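# Hang the ball-filled shallow basket on the stand's peg

## Task

Lift the shallow basket by its cord handle and hang it on the peg of the stand; it counts only if all of the balls are still inside the basket at the end.

## Robot and tools

ROBOT. Two arms, left_arm and right_arm, each with a parallel two-finger gripper. In the scene frame the origin sits at table-top height, midway between the nominal arm bases. +z points up, +x points out over the table, and left_arm is on the +y side. Arm names do not match image sides. Actual bases: left_arm at (-0.052, +0.300, 0) m, quat_wxyz (+1.000, 0, 0, +0.019). right_arm at (+0.035, -0.313, 0) m, quat_wxyz (+1.000, 0, 0, -0.014). Each arm reports its hand pose, velocities and targets in its own base frame. Fixed cameras and the table use the scene frame. The fingers point along the gripper's +z axis and close along its y axis. end_effector_position is the point between the pads, just behind the fingertips. Joint ranges in rad: waist -2.618 to 3.054, shoulder 0 to 3.142, elbow 0 to 3.142 (straight at 2.901), wrist pitch, wrist yaw -1.571 to 1.571, wrist roll -2.094 to 2.094.

ROW FORMAT. Every motion row has 14 numbers, each in [-1, 1]. The first seven are left_arm: dx, dy, dz, rx, ry, rz, opening. The last seven are the same for right_arm. All 14 are required even when only one arm moves. dx..rz are offsets, not poses. They count from that arm's Hand target as it stood when the action or move began, along that arm's base axes, and rotation is about the Hand target's position. 1.0 equals 0.6 m of travel or 180 degrees. rx, ry, rz form a single rotation vector. A translation longer than 1.0 is shortened along its line. Opening is absolute: +1 is fully open (about 87 mm between pads), +0.5 about 69 mm, 0 about 43 mm, -0.5 about 18 mm, -1 closed. Sending 0 for an opening commands 43 mm, so to keep a gripper as it is, resend its current command. Six zero pose numbers re-request the existing Hand target.

execute_actions(actions, cameras). actions is a list of actions. Each action is a list of up to 15 rows, one per 1/30 s step. A short table repeats its final row until 15 steps pass. Every row in an action is measured from that action's starting Hand target, so a repeated offset keeps adding motion. cameras: list of names, ["all"], [] or null. With an empty actions list you get all images and the full state. An unknown camera name rejects the call.

move(target, speed, blend, opening_speed, blocking, cameras). target is one 14-number row or a list of up to 15 rows. Every row is an offset from the same starting Hand targets, not from the previous row. speed is m/s, 0.002 to 2.9, default 0.25; turning is capped at twice that in rad/s. It can be one number or one per target. blend (m) rounds corners in a list; 0 stops at each point. opening_speed (0.2 or more per second on the -1..+1 scale) ramps the fingers. blocking=false returns after about 0.5 s while the motion continues. Paths are straight, do not avoid obstacles or the other arm, and are cut off after 10 s. The result ends with a "move:" line such as done, off_target, moving, held or fault, plus limits like paced (clipped) or held (steps withheld). done means within 10 mm and 2 degrees.

wait(seconds 0 to 10, cameras) lets the scene run with the last commands held. stop(cameras) brakes a running move. zoom_image(camera, region [x0, y0, x1, y1], at most 504 by 504 pixels) enlarges part of the latest image from cam_head_left, cam_head_right, cam_high, cam_low, cam_left_wrist or cam_right_wrist. finished_scene(scene) ends the current scene, given its number, and cannot be reversed. Call it only once the basket hangs stably with every ball in it.

RESULTS. Hand target is your last commanded pose after clipping; orientation is clipped to within 40 degrees of the measured one each step. Grippers often stop short or droop, especially far out. Check position and tilt after each move and correct with an offset. grip_measured uses the opening scale. To hold something, command about 0.04 below the reading at first contact. Joint torques include the arm's weight; numbers 1 to 3 wrap at ±28 N m. Joint velocities may say within noise. A MOTOR HOT line appears at 75 °C. At 90 °C an over-temperature fault folds that arm and it idles. Avoid holding loads at full stretch or pushing at unreachable poses.

CAMERAS. Fixed cameras cam_head_left, cam_head_right, cam_high and cam_low, plus one wrist camera per arm. All are 672x504. Calibration matrices are as given, with small errors, and wrist views can lag during motion.

AVOID. Keep the basket level so balls stay in. Do not drop anything or let it leave the table. Do not slam fixed items or release moving parts. Never let the arms or grippers touch each other; the clearance check does not guard the grippers. Do not route a path near an arm's own base. Move slowly near contact, since speed and overshoot raise the force. Objects may be nudged now and then.

Each tool is called after ">>>" as name([rows], argument=value, ...), one row to a line, values as JSON.

## Session

>>> execute_actions(actions=[])

Scene clock: 0.00 s.
left_arm: end_effector_position=(+0.3776, -0.0178, +0.0397) grip_measured=+0.994 end_effector_quat_wxyz=(+0.559, +0.028, +0.827, +0.057) | right_arm: end_effector_position=(+0.3668, -0.0332, +0.0389) grip_measured=+0.972 end_effector_quat_wxyz=(+0.539, +0.053, +0.830, -0.134)
Joint positions: left_arm=[-0.144 1.571 0.368 0.819 -0.196 0.057 0.997] | right_arm=[0.08 1.545 0.369 0.754 0.357 -0.024 0.986]
Joint velocities: within noise
Joint torques (N m): no reading
Motor temperatures (°C): left_arm=[31 35 32 34 29 29 31] | right_arm=[27 35 30 36 26 31 30]
Heat: left arm: 35 °C; right arm: 36 °C.
Hand target: left_arm +0.3840, -0.0175, +0.0511; +0.575, +0.026, +0.816, +0.059 | right_arm +0.3721, -0.0333, +0.0478; +0.552, +0.060, +0.821, -0.133
Tool commands: left_gripper/opening=+1.0 right_gripper/opening=+1.0

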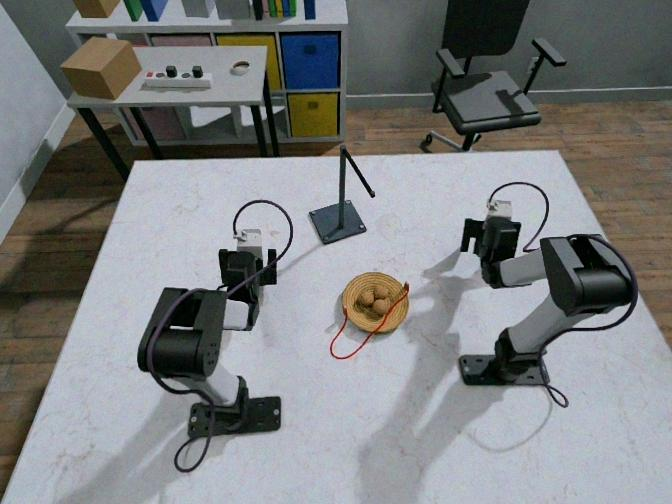

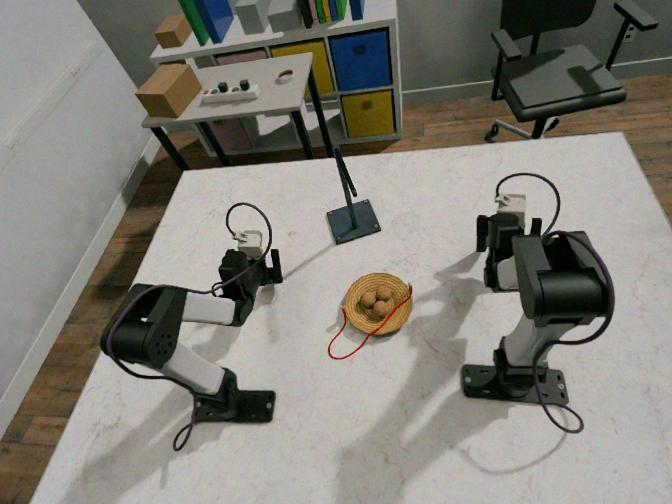

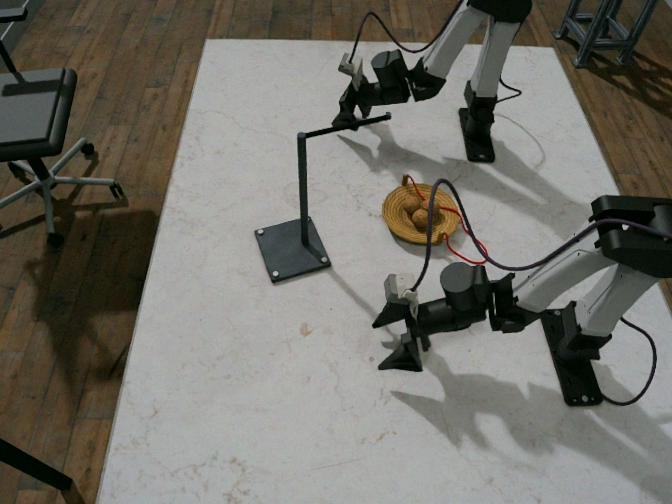

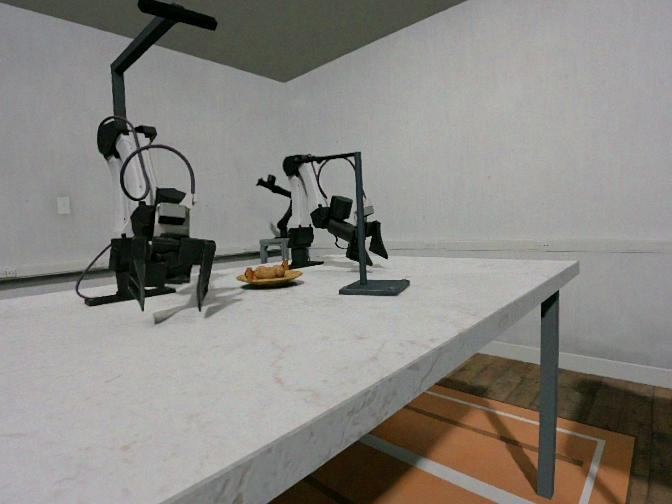

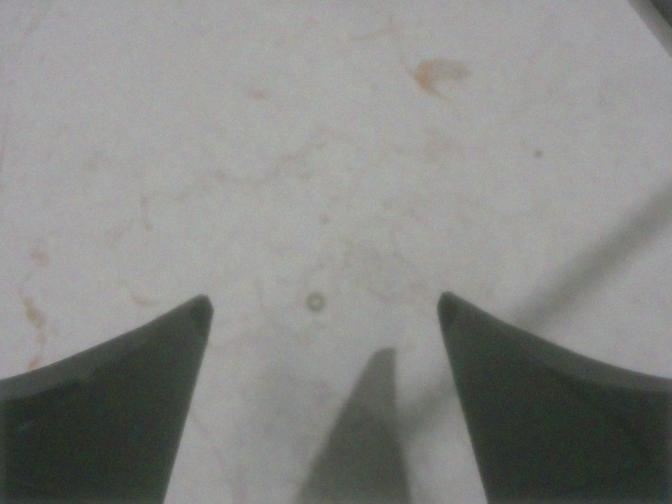

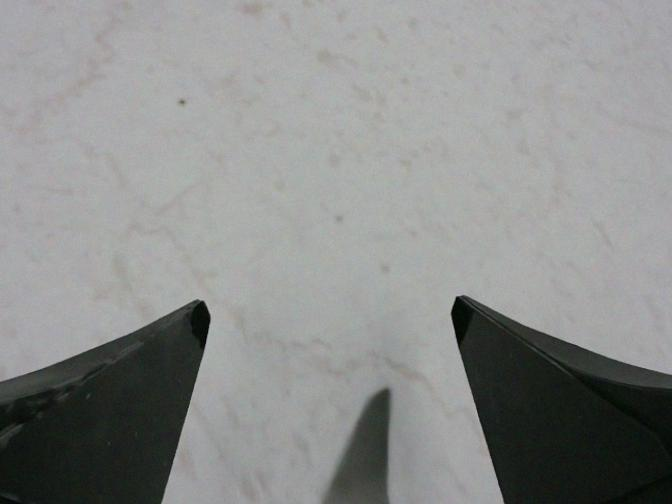

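>>> zoom_image(camera="cam_head_right", region=[300, 130, 440, 370])

>>> zoom_image(camera="cam_head_left", region=[290, 130, 440, 370])

>>> zoom_image(camera="cam_high", region=[240, 100, 520, 290])

>>> zoom_image(camera="cam_low", region=[220, 140, 430, 310])

Scaled by 2.100 from the camera's 672x504 image, which has a finer 960x720 frame.

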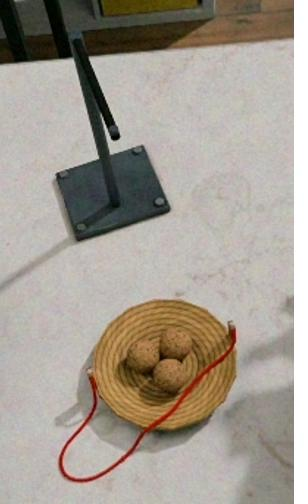

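Scaled by 2.100 from the camera's 672x504 image, which has a finer 960x720 frame.

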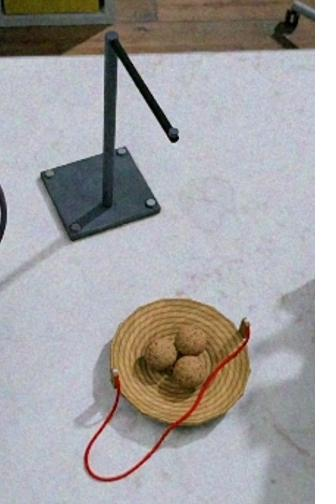

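Scaled by 1.800 from the camera's 672x504 image, which has a finer 960x720 frame.

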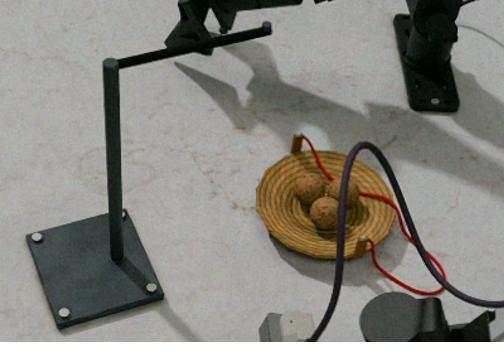

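Scaled by 2.400 from the camera's 672x504 image, which has a finer 960x720 frame.

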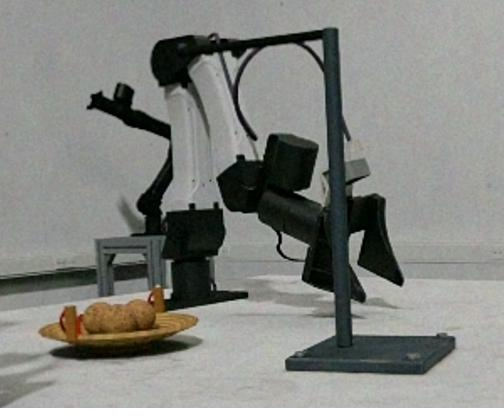

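>>> move([
  [-0.3975,-0.4808,0.3,0.0874,0.1949,-0.3826,0.5,0,0,0,0,0,0,1.0],
], cameras=["all"])

Scene clock: 170.97 s.
left_arm: end_effector_position=(+0.1487, -0.3016, +0.2233) grip_measured=+0.500 end_effector_quat_wxyz=(+0.244, +0.552, +0.779, -0.169) | right_arm: end_effector_position=(+0.3668, -0.0332, +0.0389) grip_measured=+0.972 end_effector_quat_wxyz=(+0.539, +0.053, +0.830, -0.134)
Joint positions: left_arm=[-1.088 1.456 1.525 -1.042 0.076 0.121 0.75] | right_arm=[0.08 1.545 0.369 0.754 0.357 -0.024 0.986]
Joint torques (N m): left_arm=[-1.31 -4.22 8.02 0.91 0.07 0.29] | right_arm=[0.09 -4.97 5.23 1.92 0.09 0.09]
Motor temperatures (°C): left_arm=[31 38 36 39 29 28 31] | right_arm=[27 38 33 43 26 31 29]
Heat: left arm: 39 °C; right arm: 43 °C.
Hand target: left_arm +0.1456, -0.3059, +0.2312; +0.243, +0.562, +0.771, -0.177 | right_arm +0.3721, -0.0333, +0.0478; +0.552, +0.060, +0.821, -0.133
Off the commanded pose: left_arm 0.009 m, 2 deg | right_arm 0.010 m, 2 deg.
move: done
camera_calibration:
cam_left_wrist: T_world_to_cam=[[-0.942873, -0.33312, 0.00459445, 0.0349636], [-0.3198, 0.908865, 0.267753, 0.285347], [-0.0933695, 0.250987, -0.963477, 0.44619], [0, 0, 0, 1]] pos_world=[0.165881, -0.359683, 0.353331]

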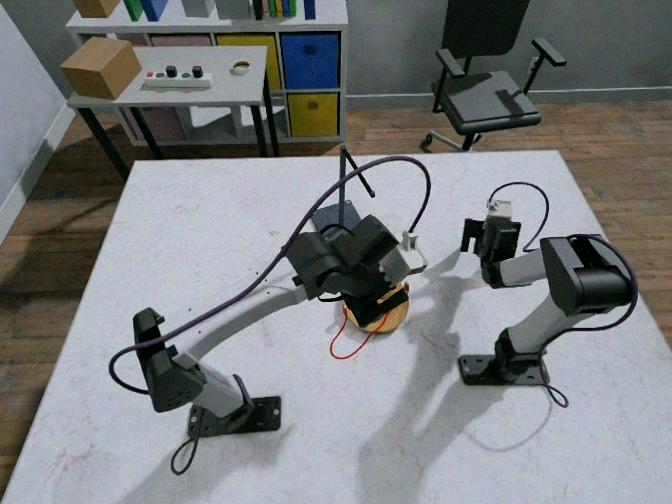

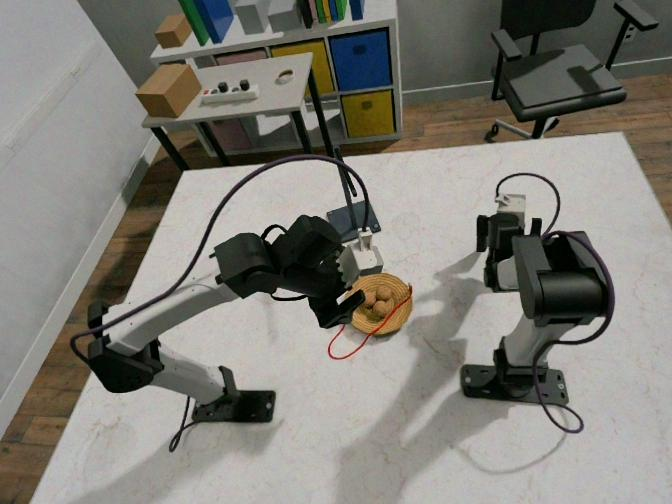

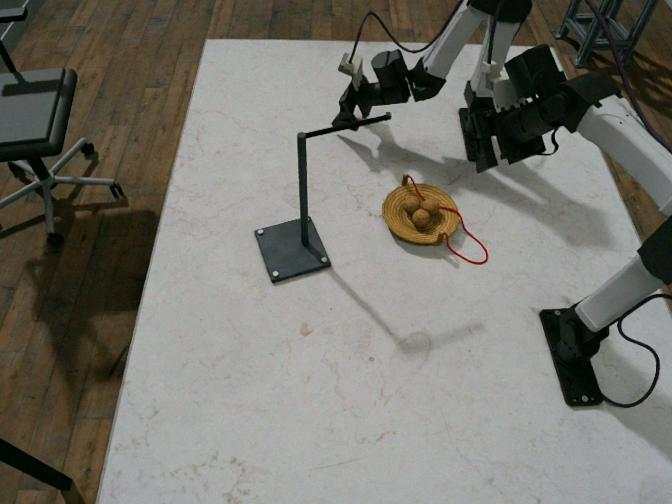

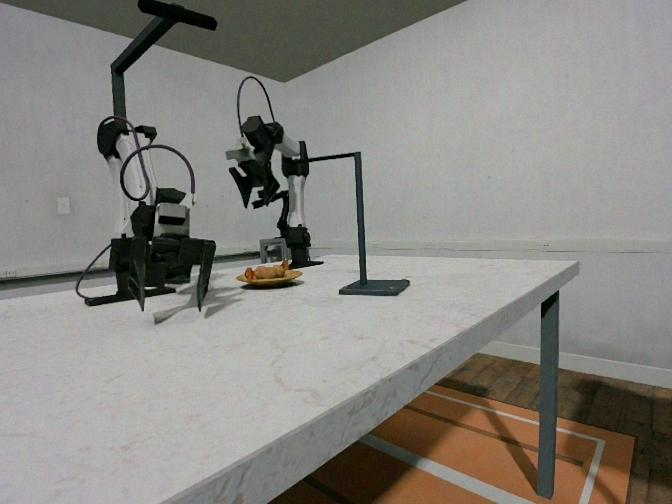

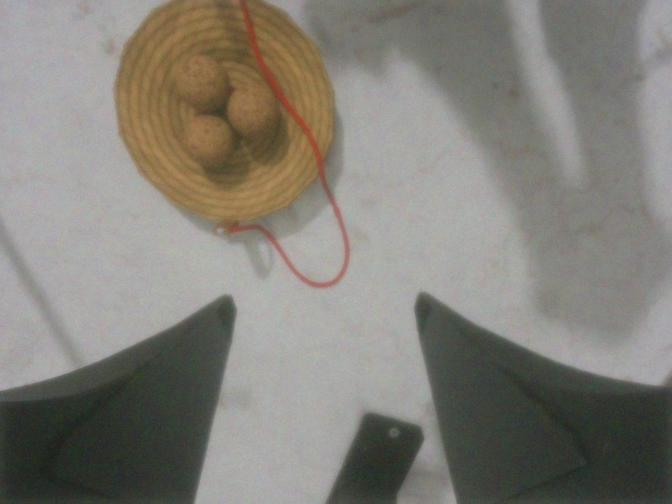

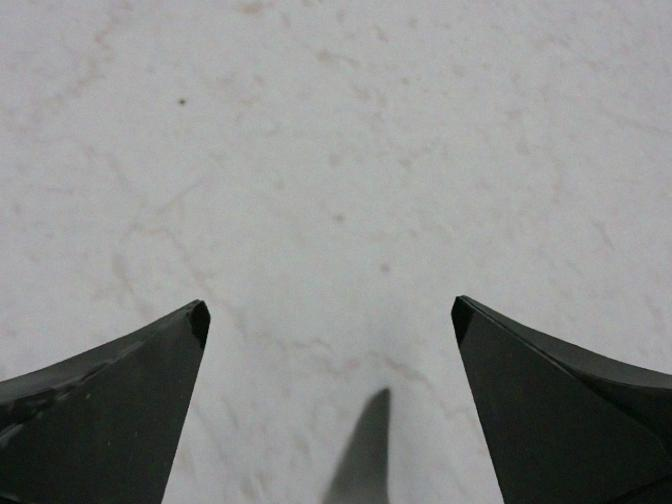

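>>> zoom_image(camera="cam_left_wrist", region=[100, 0, 400, 300])

Scaled by 1.680 from the camera's 672x504 image, which has a finer 960x720 frame.

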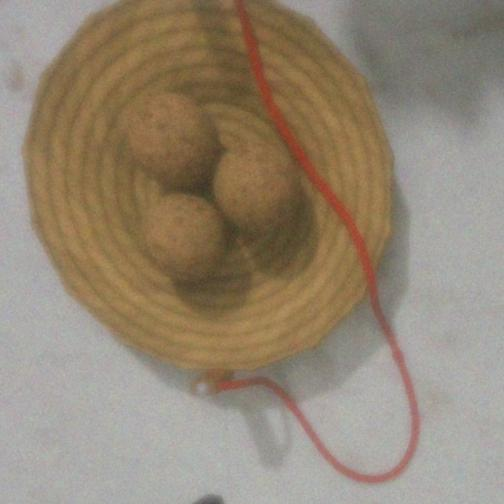

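>>> move([
  [0,-0.0138,-0.28,0,0,0,-0.2,0,0,0,0,0,0,1.0],
], cameras=["cam_left_wrist","cam_low","cam_head_right"])

>>> zoom_image(camera="cam_left_wrist", region=[170, 100, 500, 400])

Scene clock: 205.97 s.
left_arm: end_effector_position=(+0.1451, -0.3026, +0.0650) grip_measured=-0.200 end_effector_quat_wxyz=(+0.231, +0.558, +0.780, -0.164) | right_arm: end_effector_position=(+0.3668, -0.0332, +0.0389) grip_measured=+0.972 end_effector_quat_wxyz=(+0.539, +0.053, +0.830, -0.134)
Joint positions: left_arm=[-1.099 1.481 0.922 -0.442 0.076 0.121 0.4] | right_arm=[0.08 1.545 0.369 0.754 0.357 -0.024 0.986]
Joint torques (N m): left_arm=[-1.59 -4.12 4.4 1.66 -0.02 0.2] | right_arm=[0.08 -4.97 5.23 1.92 0.09 0.09]
Motor temperatures (°C): left_arm=[31 38 41 37 29 28 31] | right_arm=[27 38 34 44 26 31 29]
Heat: left arm: 41 °C; right arm: 44 °C.
Hand target: left_arm +0.1455, -0.3142, +0.0630; +0.243, +0.562, +0.771, -0.177 | right_arm +0.3721, -0.0333, +0.0478; +0.552, +0.060, +0.821, -0.133
Off the commanded pose: left_arm 0.012 m, 2 deg | right_arm 0.010 m, 2 deg.
move: off_target (left_arm)
camera_calibration:
cam_left_wrist: T_world_to_cam=[[-0.946293, -0.323195, 0.0086718, 0.0352194], [-0.30638, 0.90498, 0.2952, 0.322529], [-0.103255, 0.276689, -0.955396, 0.302325], [0, 0, 0, 1]] pos_world=[0.163361, -0.36415, 0.193324]
Images, in order (width x height): cam_head_right 672x504, cam_low 672x504, cam_left_wrist 672x504.

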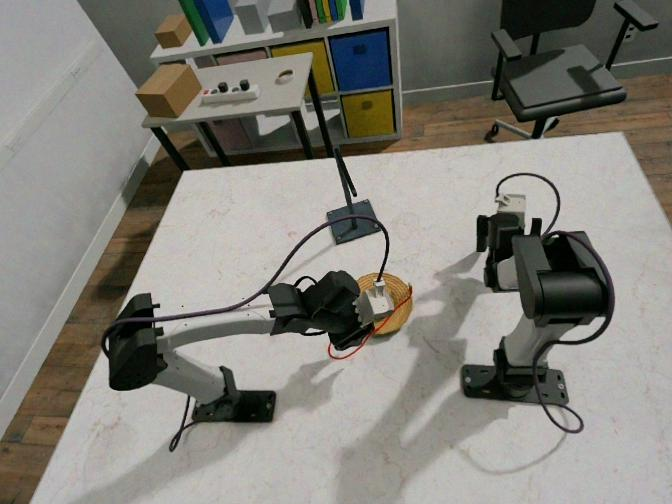

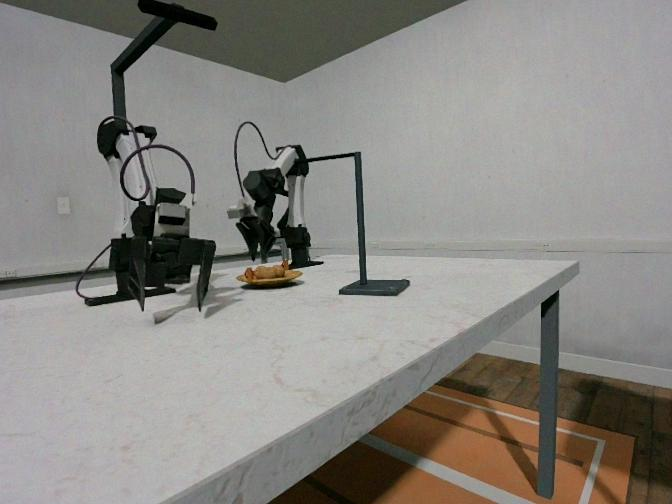

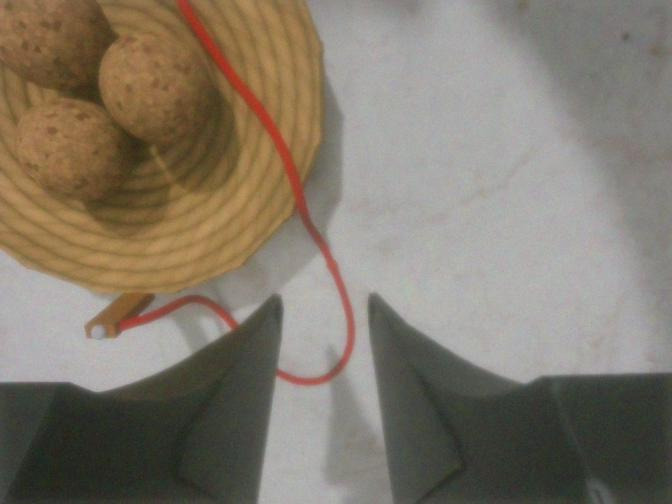

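Scaled by 1.527 from the camera's 672x504 image, which has a finer 960x720 frame.

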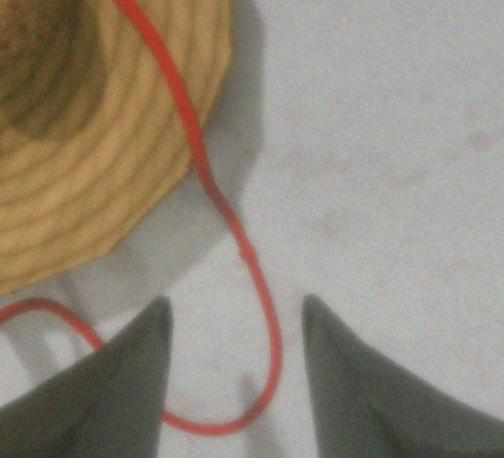

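>>> move([
  [0.0122,-0.0092,-0.045,0,0,0,-0.35,0,0,0,0,0,0,1.0],
], cameras=["cam_left_wrist"], speed=0.1)

Scene clock: 232.93 s.
left_arm: end_effector_position=(+0.1487, -0.3096, +0.0364) grip_measured=-0.350 end_effector_quat_wxyz=(+0.228, +0.559, +0.781, -0.162) | right_arm: end_effector_position=(+0.3668, -0.0332, +0.0389) grip_measured=+0.972 end_effector_quat_wxyz=(+0.539, +0.053, +0.830, -0.134)
Joint positions: left_arm=[-1.099 1.561 0.879 -0.326 0.076 0.121 0.325] | right_arm=[0.08 1.545 0.369 0.754 0.357 -0.024 0.986]
Joint torques (N m): left_arm=[-0.18 -4.85 4.31 1.66 0.06 0.29] | right_arm=[0.09 -4.98 5.23 1.92 0.1 0.09]
Heat: left arm: 39 °C; right arm: 44 °C.
Hand target: left_arm +0.1529, -0.3197, +0.0361; +0.243, +0.562, +0.771, -0.177 | right_arm +0.3721, -0.0333, +0.0478; +0.552, +0.060, +0.821, -0.133
Off the commanded pose: left_arm 0.011 m, 3 deg | right_arm 0.010 m, 2 deg.
move: off_target (left_arm)
camera_calibration:
cam_left_wrist: T_world_to_cam=[[-0.946263, -0.32325, 0.00975158, 0.0364988], [-0.305403, 0.903124, 0.30182, 0.337515], [-0.10637, 0.282623, -0.953315, 0.279601], [0, 0, 0, 1]] pos_world=[0.167357, -0.372042, 0.164323]
Images, in order (width x height): cam_left_wrist 672x504.

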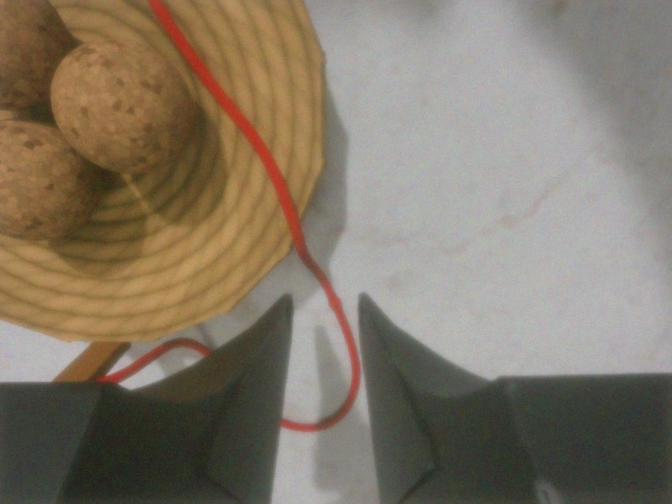

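>>> move([
  [0.0078,-0.006,-0.03,0,0,0,-0.55,0,0,0,0,0,0,1.0],
], cameras=["cam_left_wrist","cam_low"], speed=0.1)

>>> zoom_image(camera="cam_left_wrist", region=[220, 180, 440, 400])

>>> zoom_image(camera="cam_low", region=[200, 180, 340, 310])

Scene clock: 249.60 s.
left_arm: end_effector_position=(+0.1520, -0.3139, +0.0183) grip_measured=-0.550 end_effector_quat_wxyz=(+0.226, +0.558, +0.782, -0.163) | right_arm: end_effector_position=(+0.3668, -0.0332, +0.0389) grip_measured=+0.972 end_effector_quat_wxyz=(+0.539, +0.053, +0.830, -0.134)
Joint positions: left_arm=[-1.094 1.618 0.856 -0.249 0.08 0.123 0.225] | right_arm=[0.08 1.545 0.369 0.754 0.357 -0.024 0.986]
Joint torques (N m): left_arm=[0.13 -5.09 4.12 1.67 0.07 0.36] | right_arm=[0.13 -4.98 5.23 1.92 0.09 0.09]
Heat: left arm: 38 °C; right arm: 44 °C.
Hand target: left_arm +0.1576, -0.3233, +0.0180; +0.243, +0.562, +0.771, -0.177 | right_arm +0.3721, -0.0333, +0.0478; +0.552, +0.060, +0.821, -0.133
Off the commanded pose: left_arm 0.011 m, 3 deg | right_arm 0.010 m, 2 deg.
move: off_target (left_arm)
camera_calibration:
cam_left_wrist: T_world_to_cam=[[-0.945844, -0.324358, 0.0131156, 0.0379922], [-0.305323, 0.902607, 0.303445, 0.347635], [-0.110263, 0.283007, -0.952759, 0.26461], [0, 0, 0, 1]] pos_world=[0.171252, -0.376341, 0.146123]
Images, in order (width x height): cam_low 672x504, cam_left_wrist 672x504.

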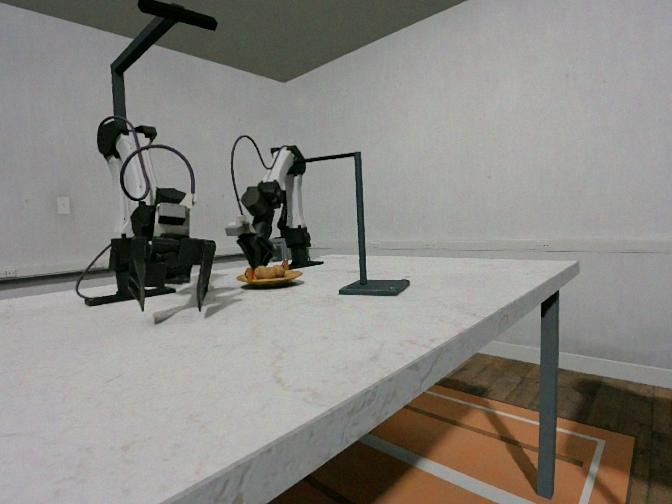

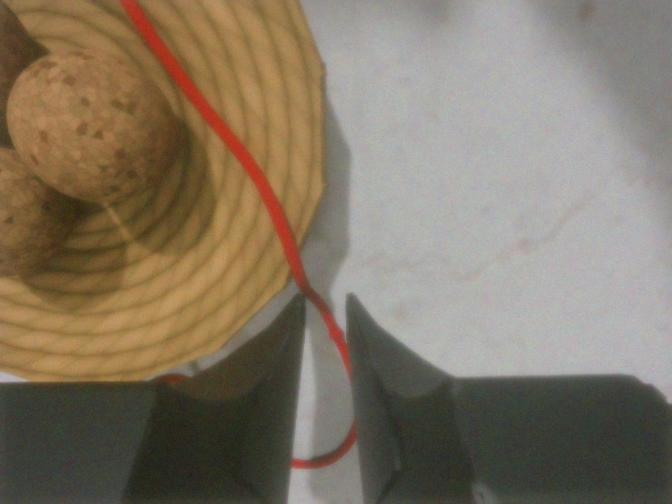

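Scaled by 2.291 from the camera's 672x504 image, which has a finer 960x720 frame.

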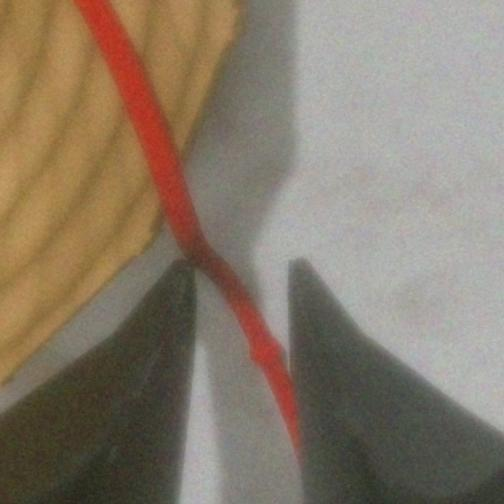

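Scaled by 3.600 from the camera's 672x504 image, which has a finer 960x720 frame.

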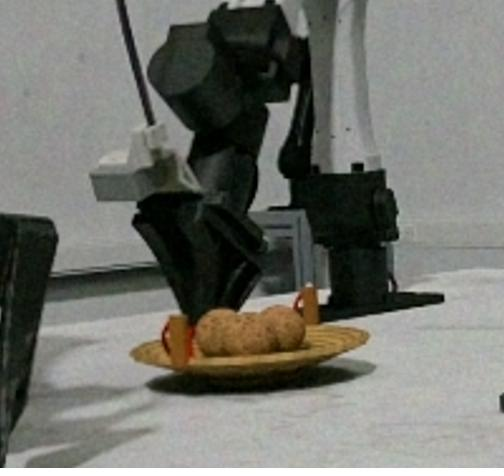

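>>> move([
  [0,0,0,0,0,0,-1,0,0,0,0,0,0,1.0],
], cameras=["cam_left_wrist"], opening_speed=0.8)

>>> zoom_image(camera="cam_left_wrist", region=[220, 180, 440, 400])

Scene clock: 260.87 s.
left_arm: end_effector_position=(+0.1520, -0.3139, +0.0183) grip_measured=-1.000 end_effector_quat_wxyz=(+0.226, +0.558, +0.782, -0.163) | right_arm: end_effector_position=(+0.3668, -0.0332, +0.0389) grip_measured=+0.972 end_effector_quat_wxyz=(+0.539, +0.053, +0.830, -0.134)
Joint positions: left_arm=[-1.094 1.618 0.856 -0.249 0.08 0.123 0] | right_arm=[0.08 1.545 0.369 0.754 0.357 -0.024 0.986]
Joint torques (N m): left_arm=[0.14 -5.11 4.11 1.66 0.06 0.36] | right_arm=[0.06 -5 5.24 1.93 0.09 0.09]
Heat: left arm: 40 °C; right arm: 44 °C.
Hand target: left_arm +0.1576, -0.3233, +0.0180; +0.243, +0.562, +0.771, -0.177 | right_arm +0.3721, -0.0333, +0.0478; +0.552, +0.060, +0.821, -0.133
Off the commanded pose: left_arm 0.011 m, 3 deg | right_arm 0.010 m, 2 deg.
move: off_target (left_arm)
camera_calibration:
cam_left_wrist: T_world_to_cam=[[-0.945844, -0.324358, 0.0131156, 0.0379922], [-0.305323, 0.902607, 0.303445, 0.347635], [-0.110263, 0.283007, -0.952759, 0.26461], [0, 0, 0, 1]] pos_world=[0.171252, -0.376341, 0.146123]
Images, in order (width x height): cam_left_wrist 672x504.

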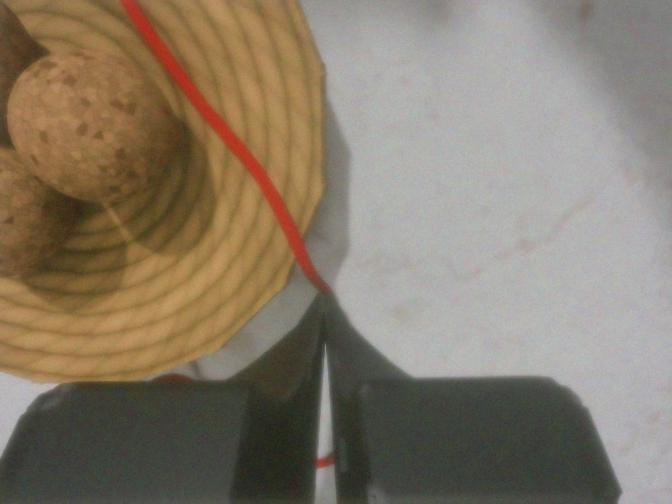

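Scaled by 2.291 from the camera's 672x504 image, which has a finer 960x720 frame.

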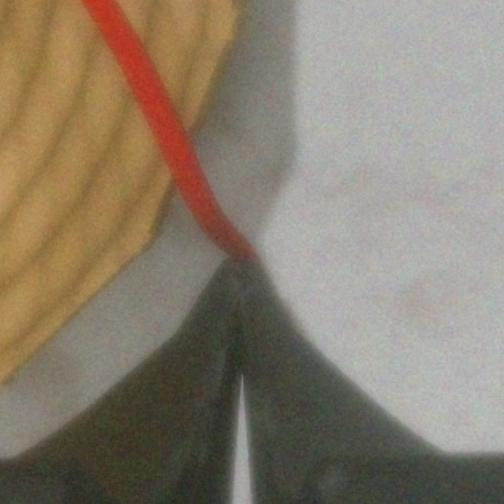

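>>> move([
  [0.0373,-0.0112,0.17,0,0,0,-1,0,0,0,0,0,0,1.0],
  [0.149,-0.0562,0.3033,0,0,0,-1,0,0,0,0,0,0,1.0],
], cameras=["all"], speed=0.15, blend=0.03)

>>> zoom_image(camera="cam_high", region=[330, 60, 530, 260])

>>> zoom_image(camera="cam_head_right", region=[290, 200, 450, 360])

>>> zoom_image(camera="cam_low", region=[200, 120, 390, 310])

Scene clock: 277.03 s.
left_arm: end_effector_position=(+0.2452, -0.3538, +0.1933) grip_measured=-1.000 end_effector_quat_wxyz=(+0.242, +0.553, +0.779, -0.170) | right_arm: end_effector_position=(+0.3668, -0.0332, +0.0389) grip_measured=+0.972 end_effector_quat_wxyz=(+0.539, +0.053, +0.830, -0.134)
Joint positions: left_arm=[-0.919 1.806 1.779 -0.967 0.175 0.265 0] | right_arm=[0.08 1.545 0.369 0.754 0.357 -0.024 0.986]
Joint torques (N m): left_arm=[-0.18 -6.8 8.2 0.91 0.13 0.35] | right_arm=[0.09 -4.97 5.24 1.93 0.1 0.09]
Heat: left arm: 40 °C; right arm: 45 °C.
Hand target: left_arm +0.2470, -0.3570, +0.2001; +0.243, +0.562, +0.771, -0.177 | right_arm +0.3721, -0.0333, +0.0478; +0.552, +0.060, +0.821, -0.133
Off the commanded pose: left_arm 0.008 m, 2 deg | right_arm 0.010 m, 2 deg.
move: done
camera_calibration:
cam_left_wrist: T_world_to_cam=[[-0.944366, -0.328784, 0.00861117, 0.10979], [-0.314421, 0.910172, 0.269679, 0.37046], [-0.0965039, 0.251968, -0.962912, 0.440519], [0, 0, 0, 1]] pos_world=[0.262674, -0.412082, 0.323331]

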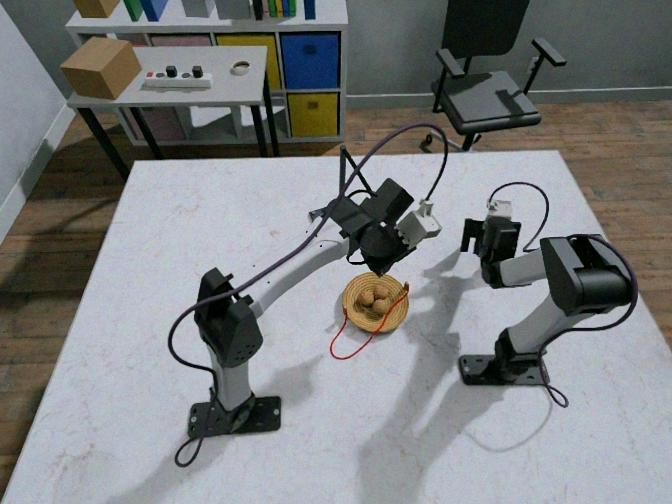

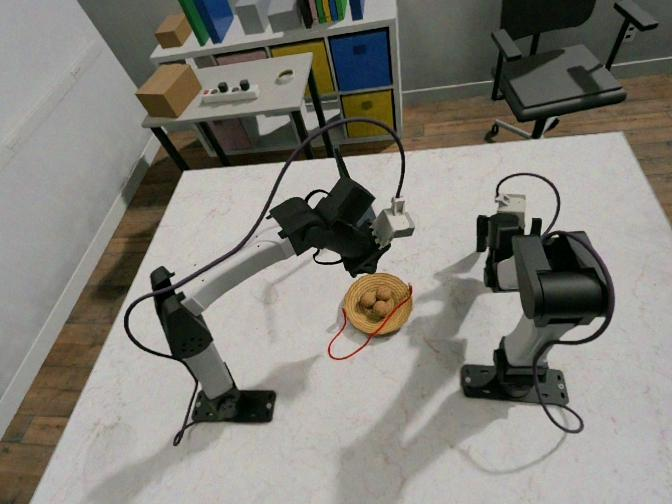

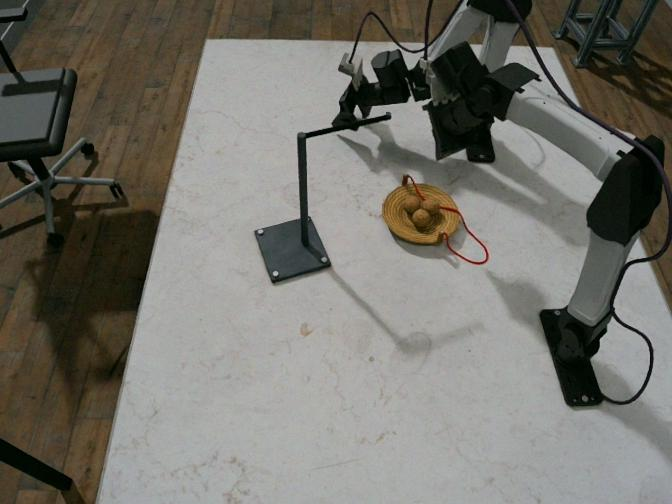

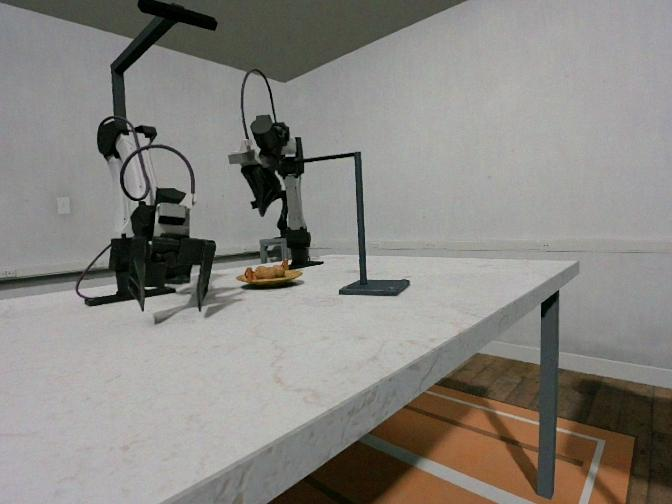

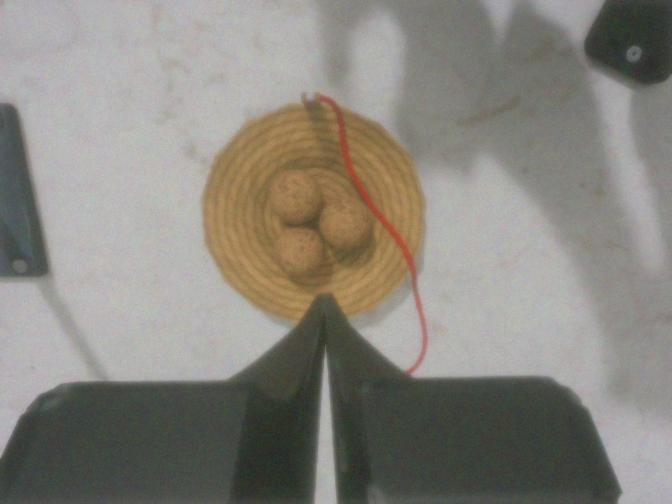

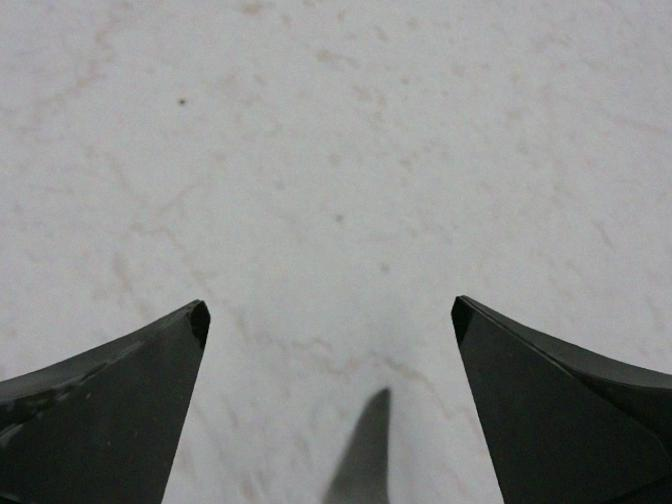

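Scaled by 2.520 from the camera's 672x504 image, which has a finer 960x720 frame.

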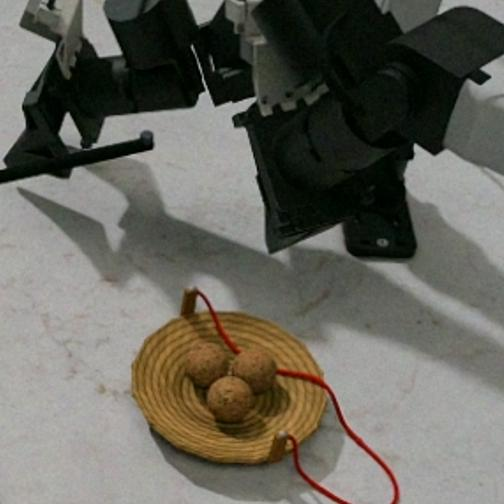

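Scaled by 3.150 from the camera's 672x504 image, which has a finer 960x720 frame.

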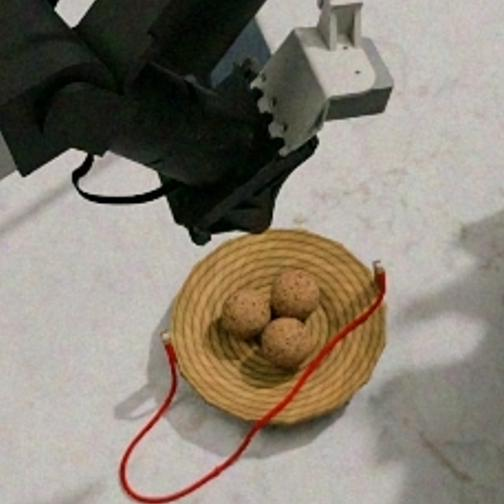

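Scaled by 2.653 from the camera's 672x504 image, which has a finer 960x720 frame.

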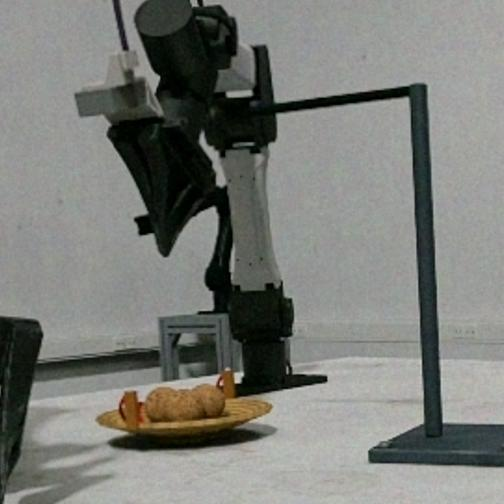

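>>> move([
  [-0.1117,0.045,-0.1333,0,0,0,-0.5,0,0,0,0,0,0,1.0],
  [-0.1483,0.0575,-0.29,0,0,0,-0.5,0,0,0,0,0,0,1.0],
], cameras=["cam_left_wrist","cam_low"], speed=0.15, blend=0.03)

>>> zoom_image(camera="cam_left_wrist", region=[220, 180, 440, 400])

Scene clock: 295.90 s.
left_arm: end_effector_position=(+0.1548, -0.3121, +0.0257) grip_measured=-0.500 end_effector_quat_wxyz=(+0.223, +0.565, +0.776, -0.169) | right_arm: end_effector_position=(+0.3668, -0.0332, +0.0389) grip_measured=+0.972 end_effector_quat_wxyz=(+0.539, +0.053, +0.830, -0.134)
Joint positions: left_arm=[-1.073 1.603 0.874 -0.284 0.109 0.153 0.25] | right_arm=[0.08 1.545 0.369 0.754 0.357 -0.024 0.986]
Joint torques (N m): left_arm=[-1.62 -5.38 4.11 1.66 -0.18 0.09] | right_arm=[0.09 -4.98 5.26 1.92 0.1 0.09]
Heat: left arm: 41 °C; right arm: 45 °C.
Hand target: left_arm +0.1580, -0.3225, +0.0262; +0.243, +0.562, +0.771, -0.177 | right_arm +0.3721, -0.0333, +0.0478; +0.552, +0.060, +0.821, -0.133
Off the commanded pose: left_arm 0.011 m, 3 deg | right_arm 0.010 m, 2 deg.
move: off_target (left_arm)
camera_calibration:
cam_left_wrist: T_world_to_cam=[[-0.95222, -0.304661, 0.0214336, 0.0480002], [-0.284375, 0.910035, 0.301609, 0.343711], [-0.111394, 0.281103, -0.953191, 0.271005], [0, 0, 0, 1]] pos_world=[0.173638, -0.374346, 0.153624]
Images, in order (width x height): cam_low 672x504, cam_left_wrist 672x504.

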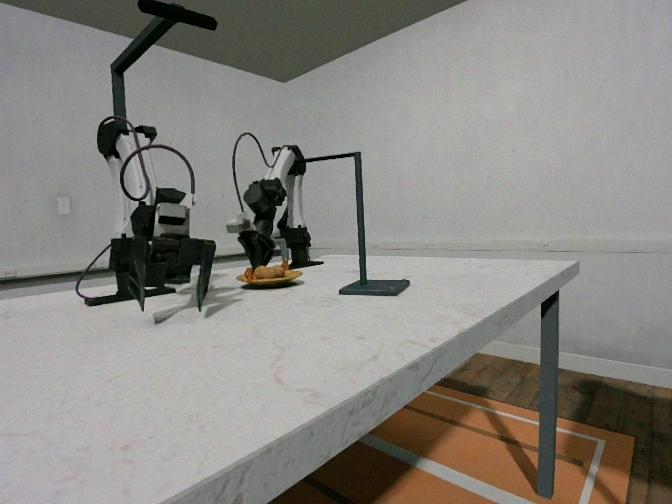

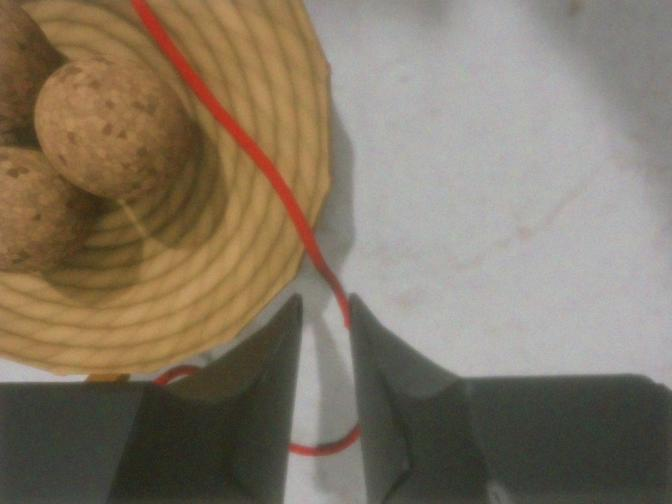

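Scaled by 2.291 from the camera's 672x504 image, which has a finer 960x720 frame.

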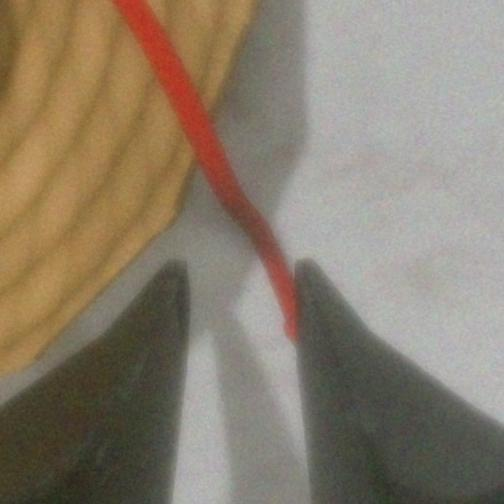

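>>> move([
  [-0.0025,-0.01,-0.0233,0,0,0,-0.45,0,0,0,0,0,0,1.0],
], cameras=["cam_left_wrist"], speed=0.05)

>>> zoom_image(camera="cam_left_wrist", region=[220, 180, 440, 400])

Scene clock: 304.63 s.
left_arm: end_effector_position=(+0.1524, -0.3174, +0.0122) grip_measured=-0.450 end_effector_quat_wxyz=(+0.221, +0.565, +0.776, -0.169) | right_arm: end_effector_position=(+0.3668, -0.0332, +0.0389) grip_measured=+0.972 end_effector_quat_wxyz=(+0.539, +0.053, +0.830, -0.134)
Joint positions: left_arm=[-1.088 1.646 0.859 -0.228 0.103 0.141 0.275] | right_arm=[0.08 1.545 0.369 0.754 0.357 -0.024 0.986]
Joint torques (N m): left_arm=[-1.51 -5.22 4.07 1.71 -0.21 0.1] | right_arm=[0.12 -5 5.23 1.93 0.09 0.09]
Heat: left arm: 40 °C; right arm: 45 °C.
Hand target: left_arm +0.1566, -0.3285, +0.0122; +0.243, +0.562, +0.771, -0.177 | right_arm +0.3721, -0.0333, +0.0478; +0.552, +0.060, +0.821, -0.133
Off the commanded pose: left_arm 0.012 m, 3 deg | right_arm 0.010 m, 2 deg.
move: off_target (left_arm)
camera_calibration:
cam_left_wrist: T_world_to_cam=[[-0.952561, -0.303468, 0.023115, 0.044795], [-0.282507, 0.909902, 0.303758, 0.351518], [-0.113213, 0.282818, -0.952469, 0.260204], [0, 0, 0, 1]] pos_world=[0.171435, -0.379843, 0.140024]
Images, in order (width x height): cam_left_wrist 672x504.

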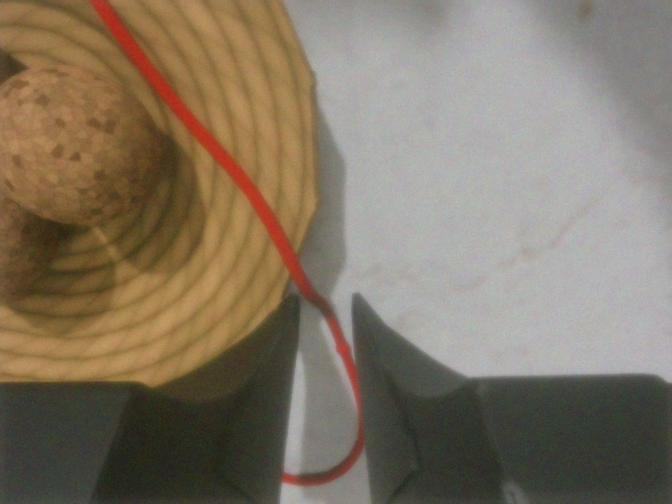

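Scaled by 2.291 from the camera's 672x504 image, which has a finer 960x720 frame.

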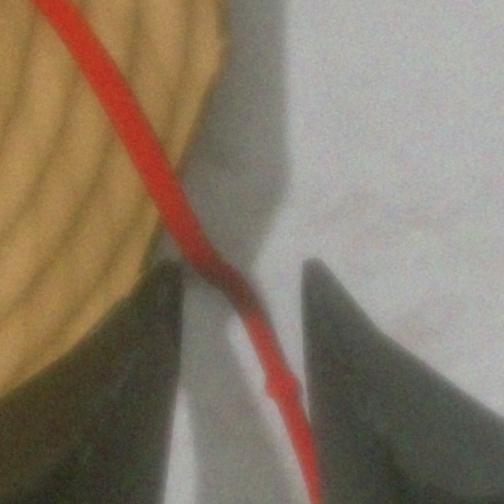

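>>> move([
  [0,-0.002,-0.01,0,0,0,-0.45,0,0,0,0,0,0,1.0],
  [0,-0.002,-0.01,0,0,0,-1,0,0,0,0,0,0,1.0],
], cameras=["cam_left_wrist"], speed=0.05, opening_speed=0.8)

>>> zoom_image(camera="cam_left_wrist", region=[220, 180, 440, 400])

Scene clock: 314.43 s.
left_arm: end_effector_position=(+0.1559, -0.3225, +0.0094) grip_measured=-0.893 end_effector_quat_wxyz=(+0.232, +0.563, +0.775, -0.172) | right_arm: end_effector_position=(+0.3668, -0.0332, +0.0389) grip_measured=+0.972 end_effector_quat_wxyz=(+0.539, +0.053, +0.830, -0.134)
Joint positions: left_arm=[-1.088 1.661 0.853 -0.185 0.099 0.139 0.053] | right_arm=[0.08 1.545 0.369 0.754 0.357 -0.024 0.986]
Joint torques (N m): left_arm=[-1.68 -5.01 3.82 1.6 -0.17 0.1] | right_arm=[0.1 -4.98 5.23 1.92 0.09 0.09]
Heat: left arm: 40 °C; right arm: 45 °C.
Hand target: left_arm +0.1566, -0.3297, +0.0061; +0.243, +0.562, +0.771, -0.177 | right_arm +0.3721, -0.0333, +0.0478; +0.552, +0.060, +0.821, -0.133
Off the commanded pose: left_arm 0.008 m, 2 deg | right_arm 0.010 m, 2 deg.
move: done
camera_calibration:
cam_left_wrist: T_world_to_cam=[[-0.951687, -0.306633, 0.0163691, 0.0455616], [-0.289612, 0.914025, 0.284049, 0.36068], [-0.10206, 0.265585, -0.95867, 0.252146], [0, 0, 0, 1]] pos_world=[0.173552, -0.382666, 0.138528]
Images, in order (width x height): cam_left_wrist 672x504.

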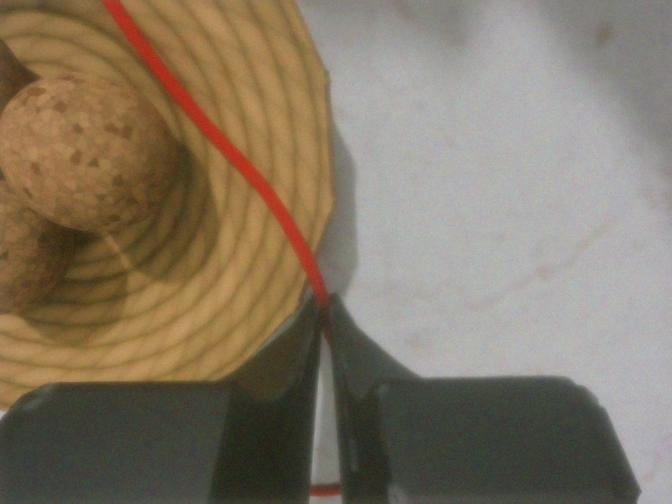

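Scaled by 2.291 from the camera's 672x504 image, which has a finer 960x720 frame.

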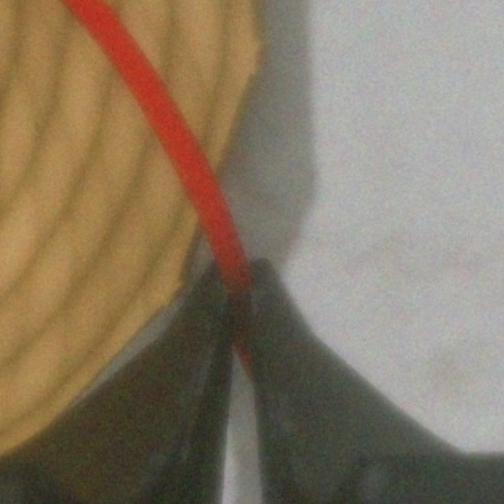

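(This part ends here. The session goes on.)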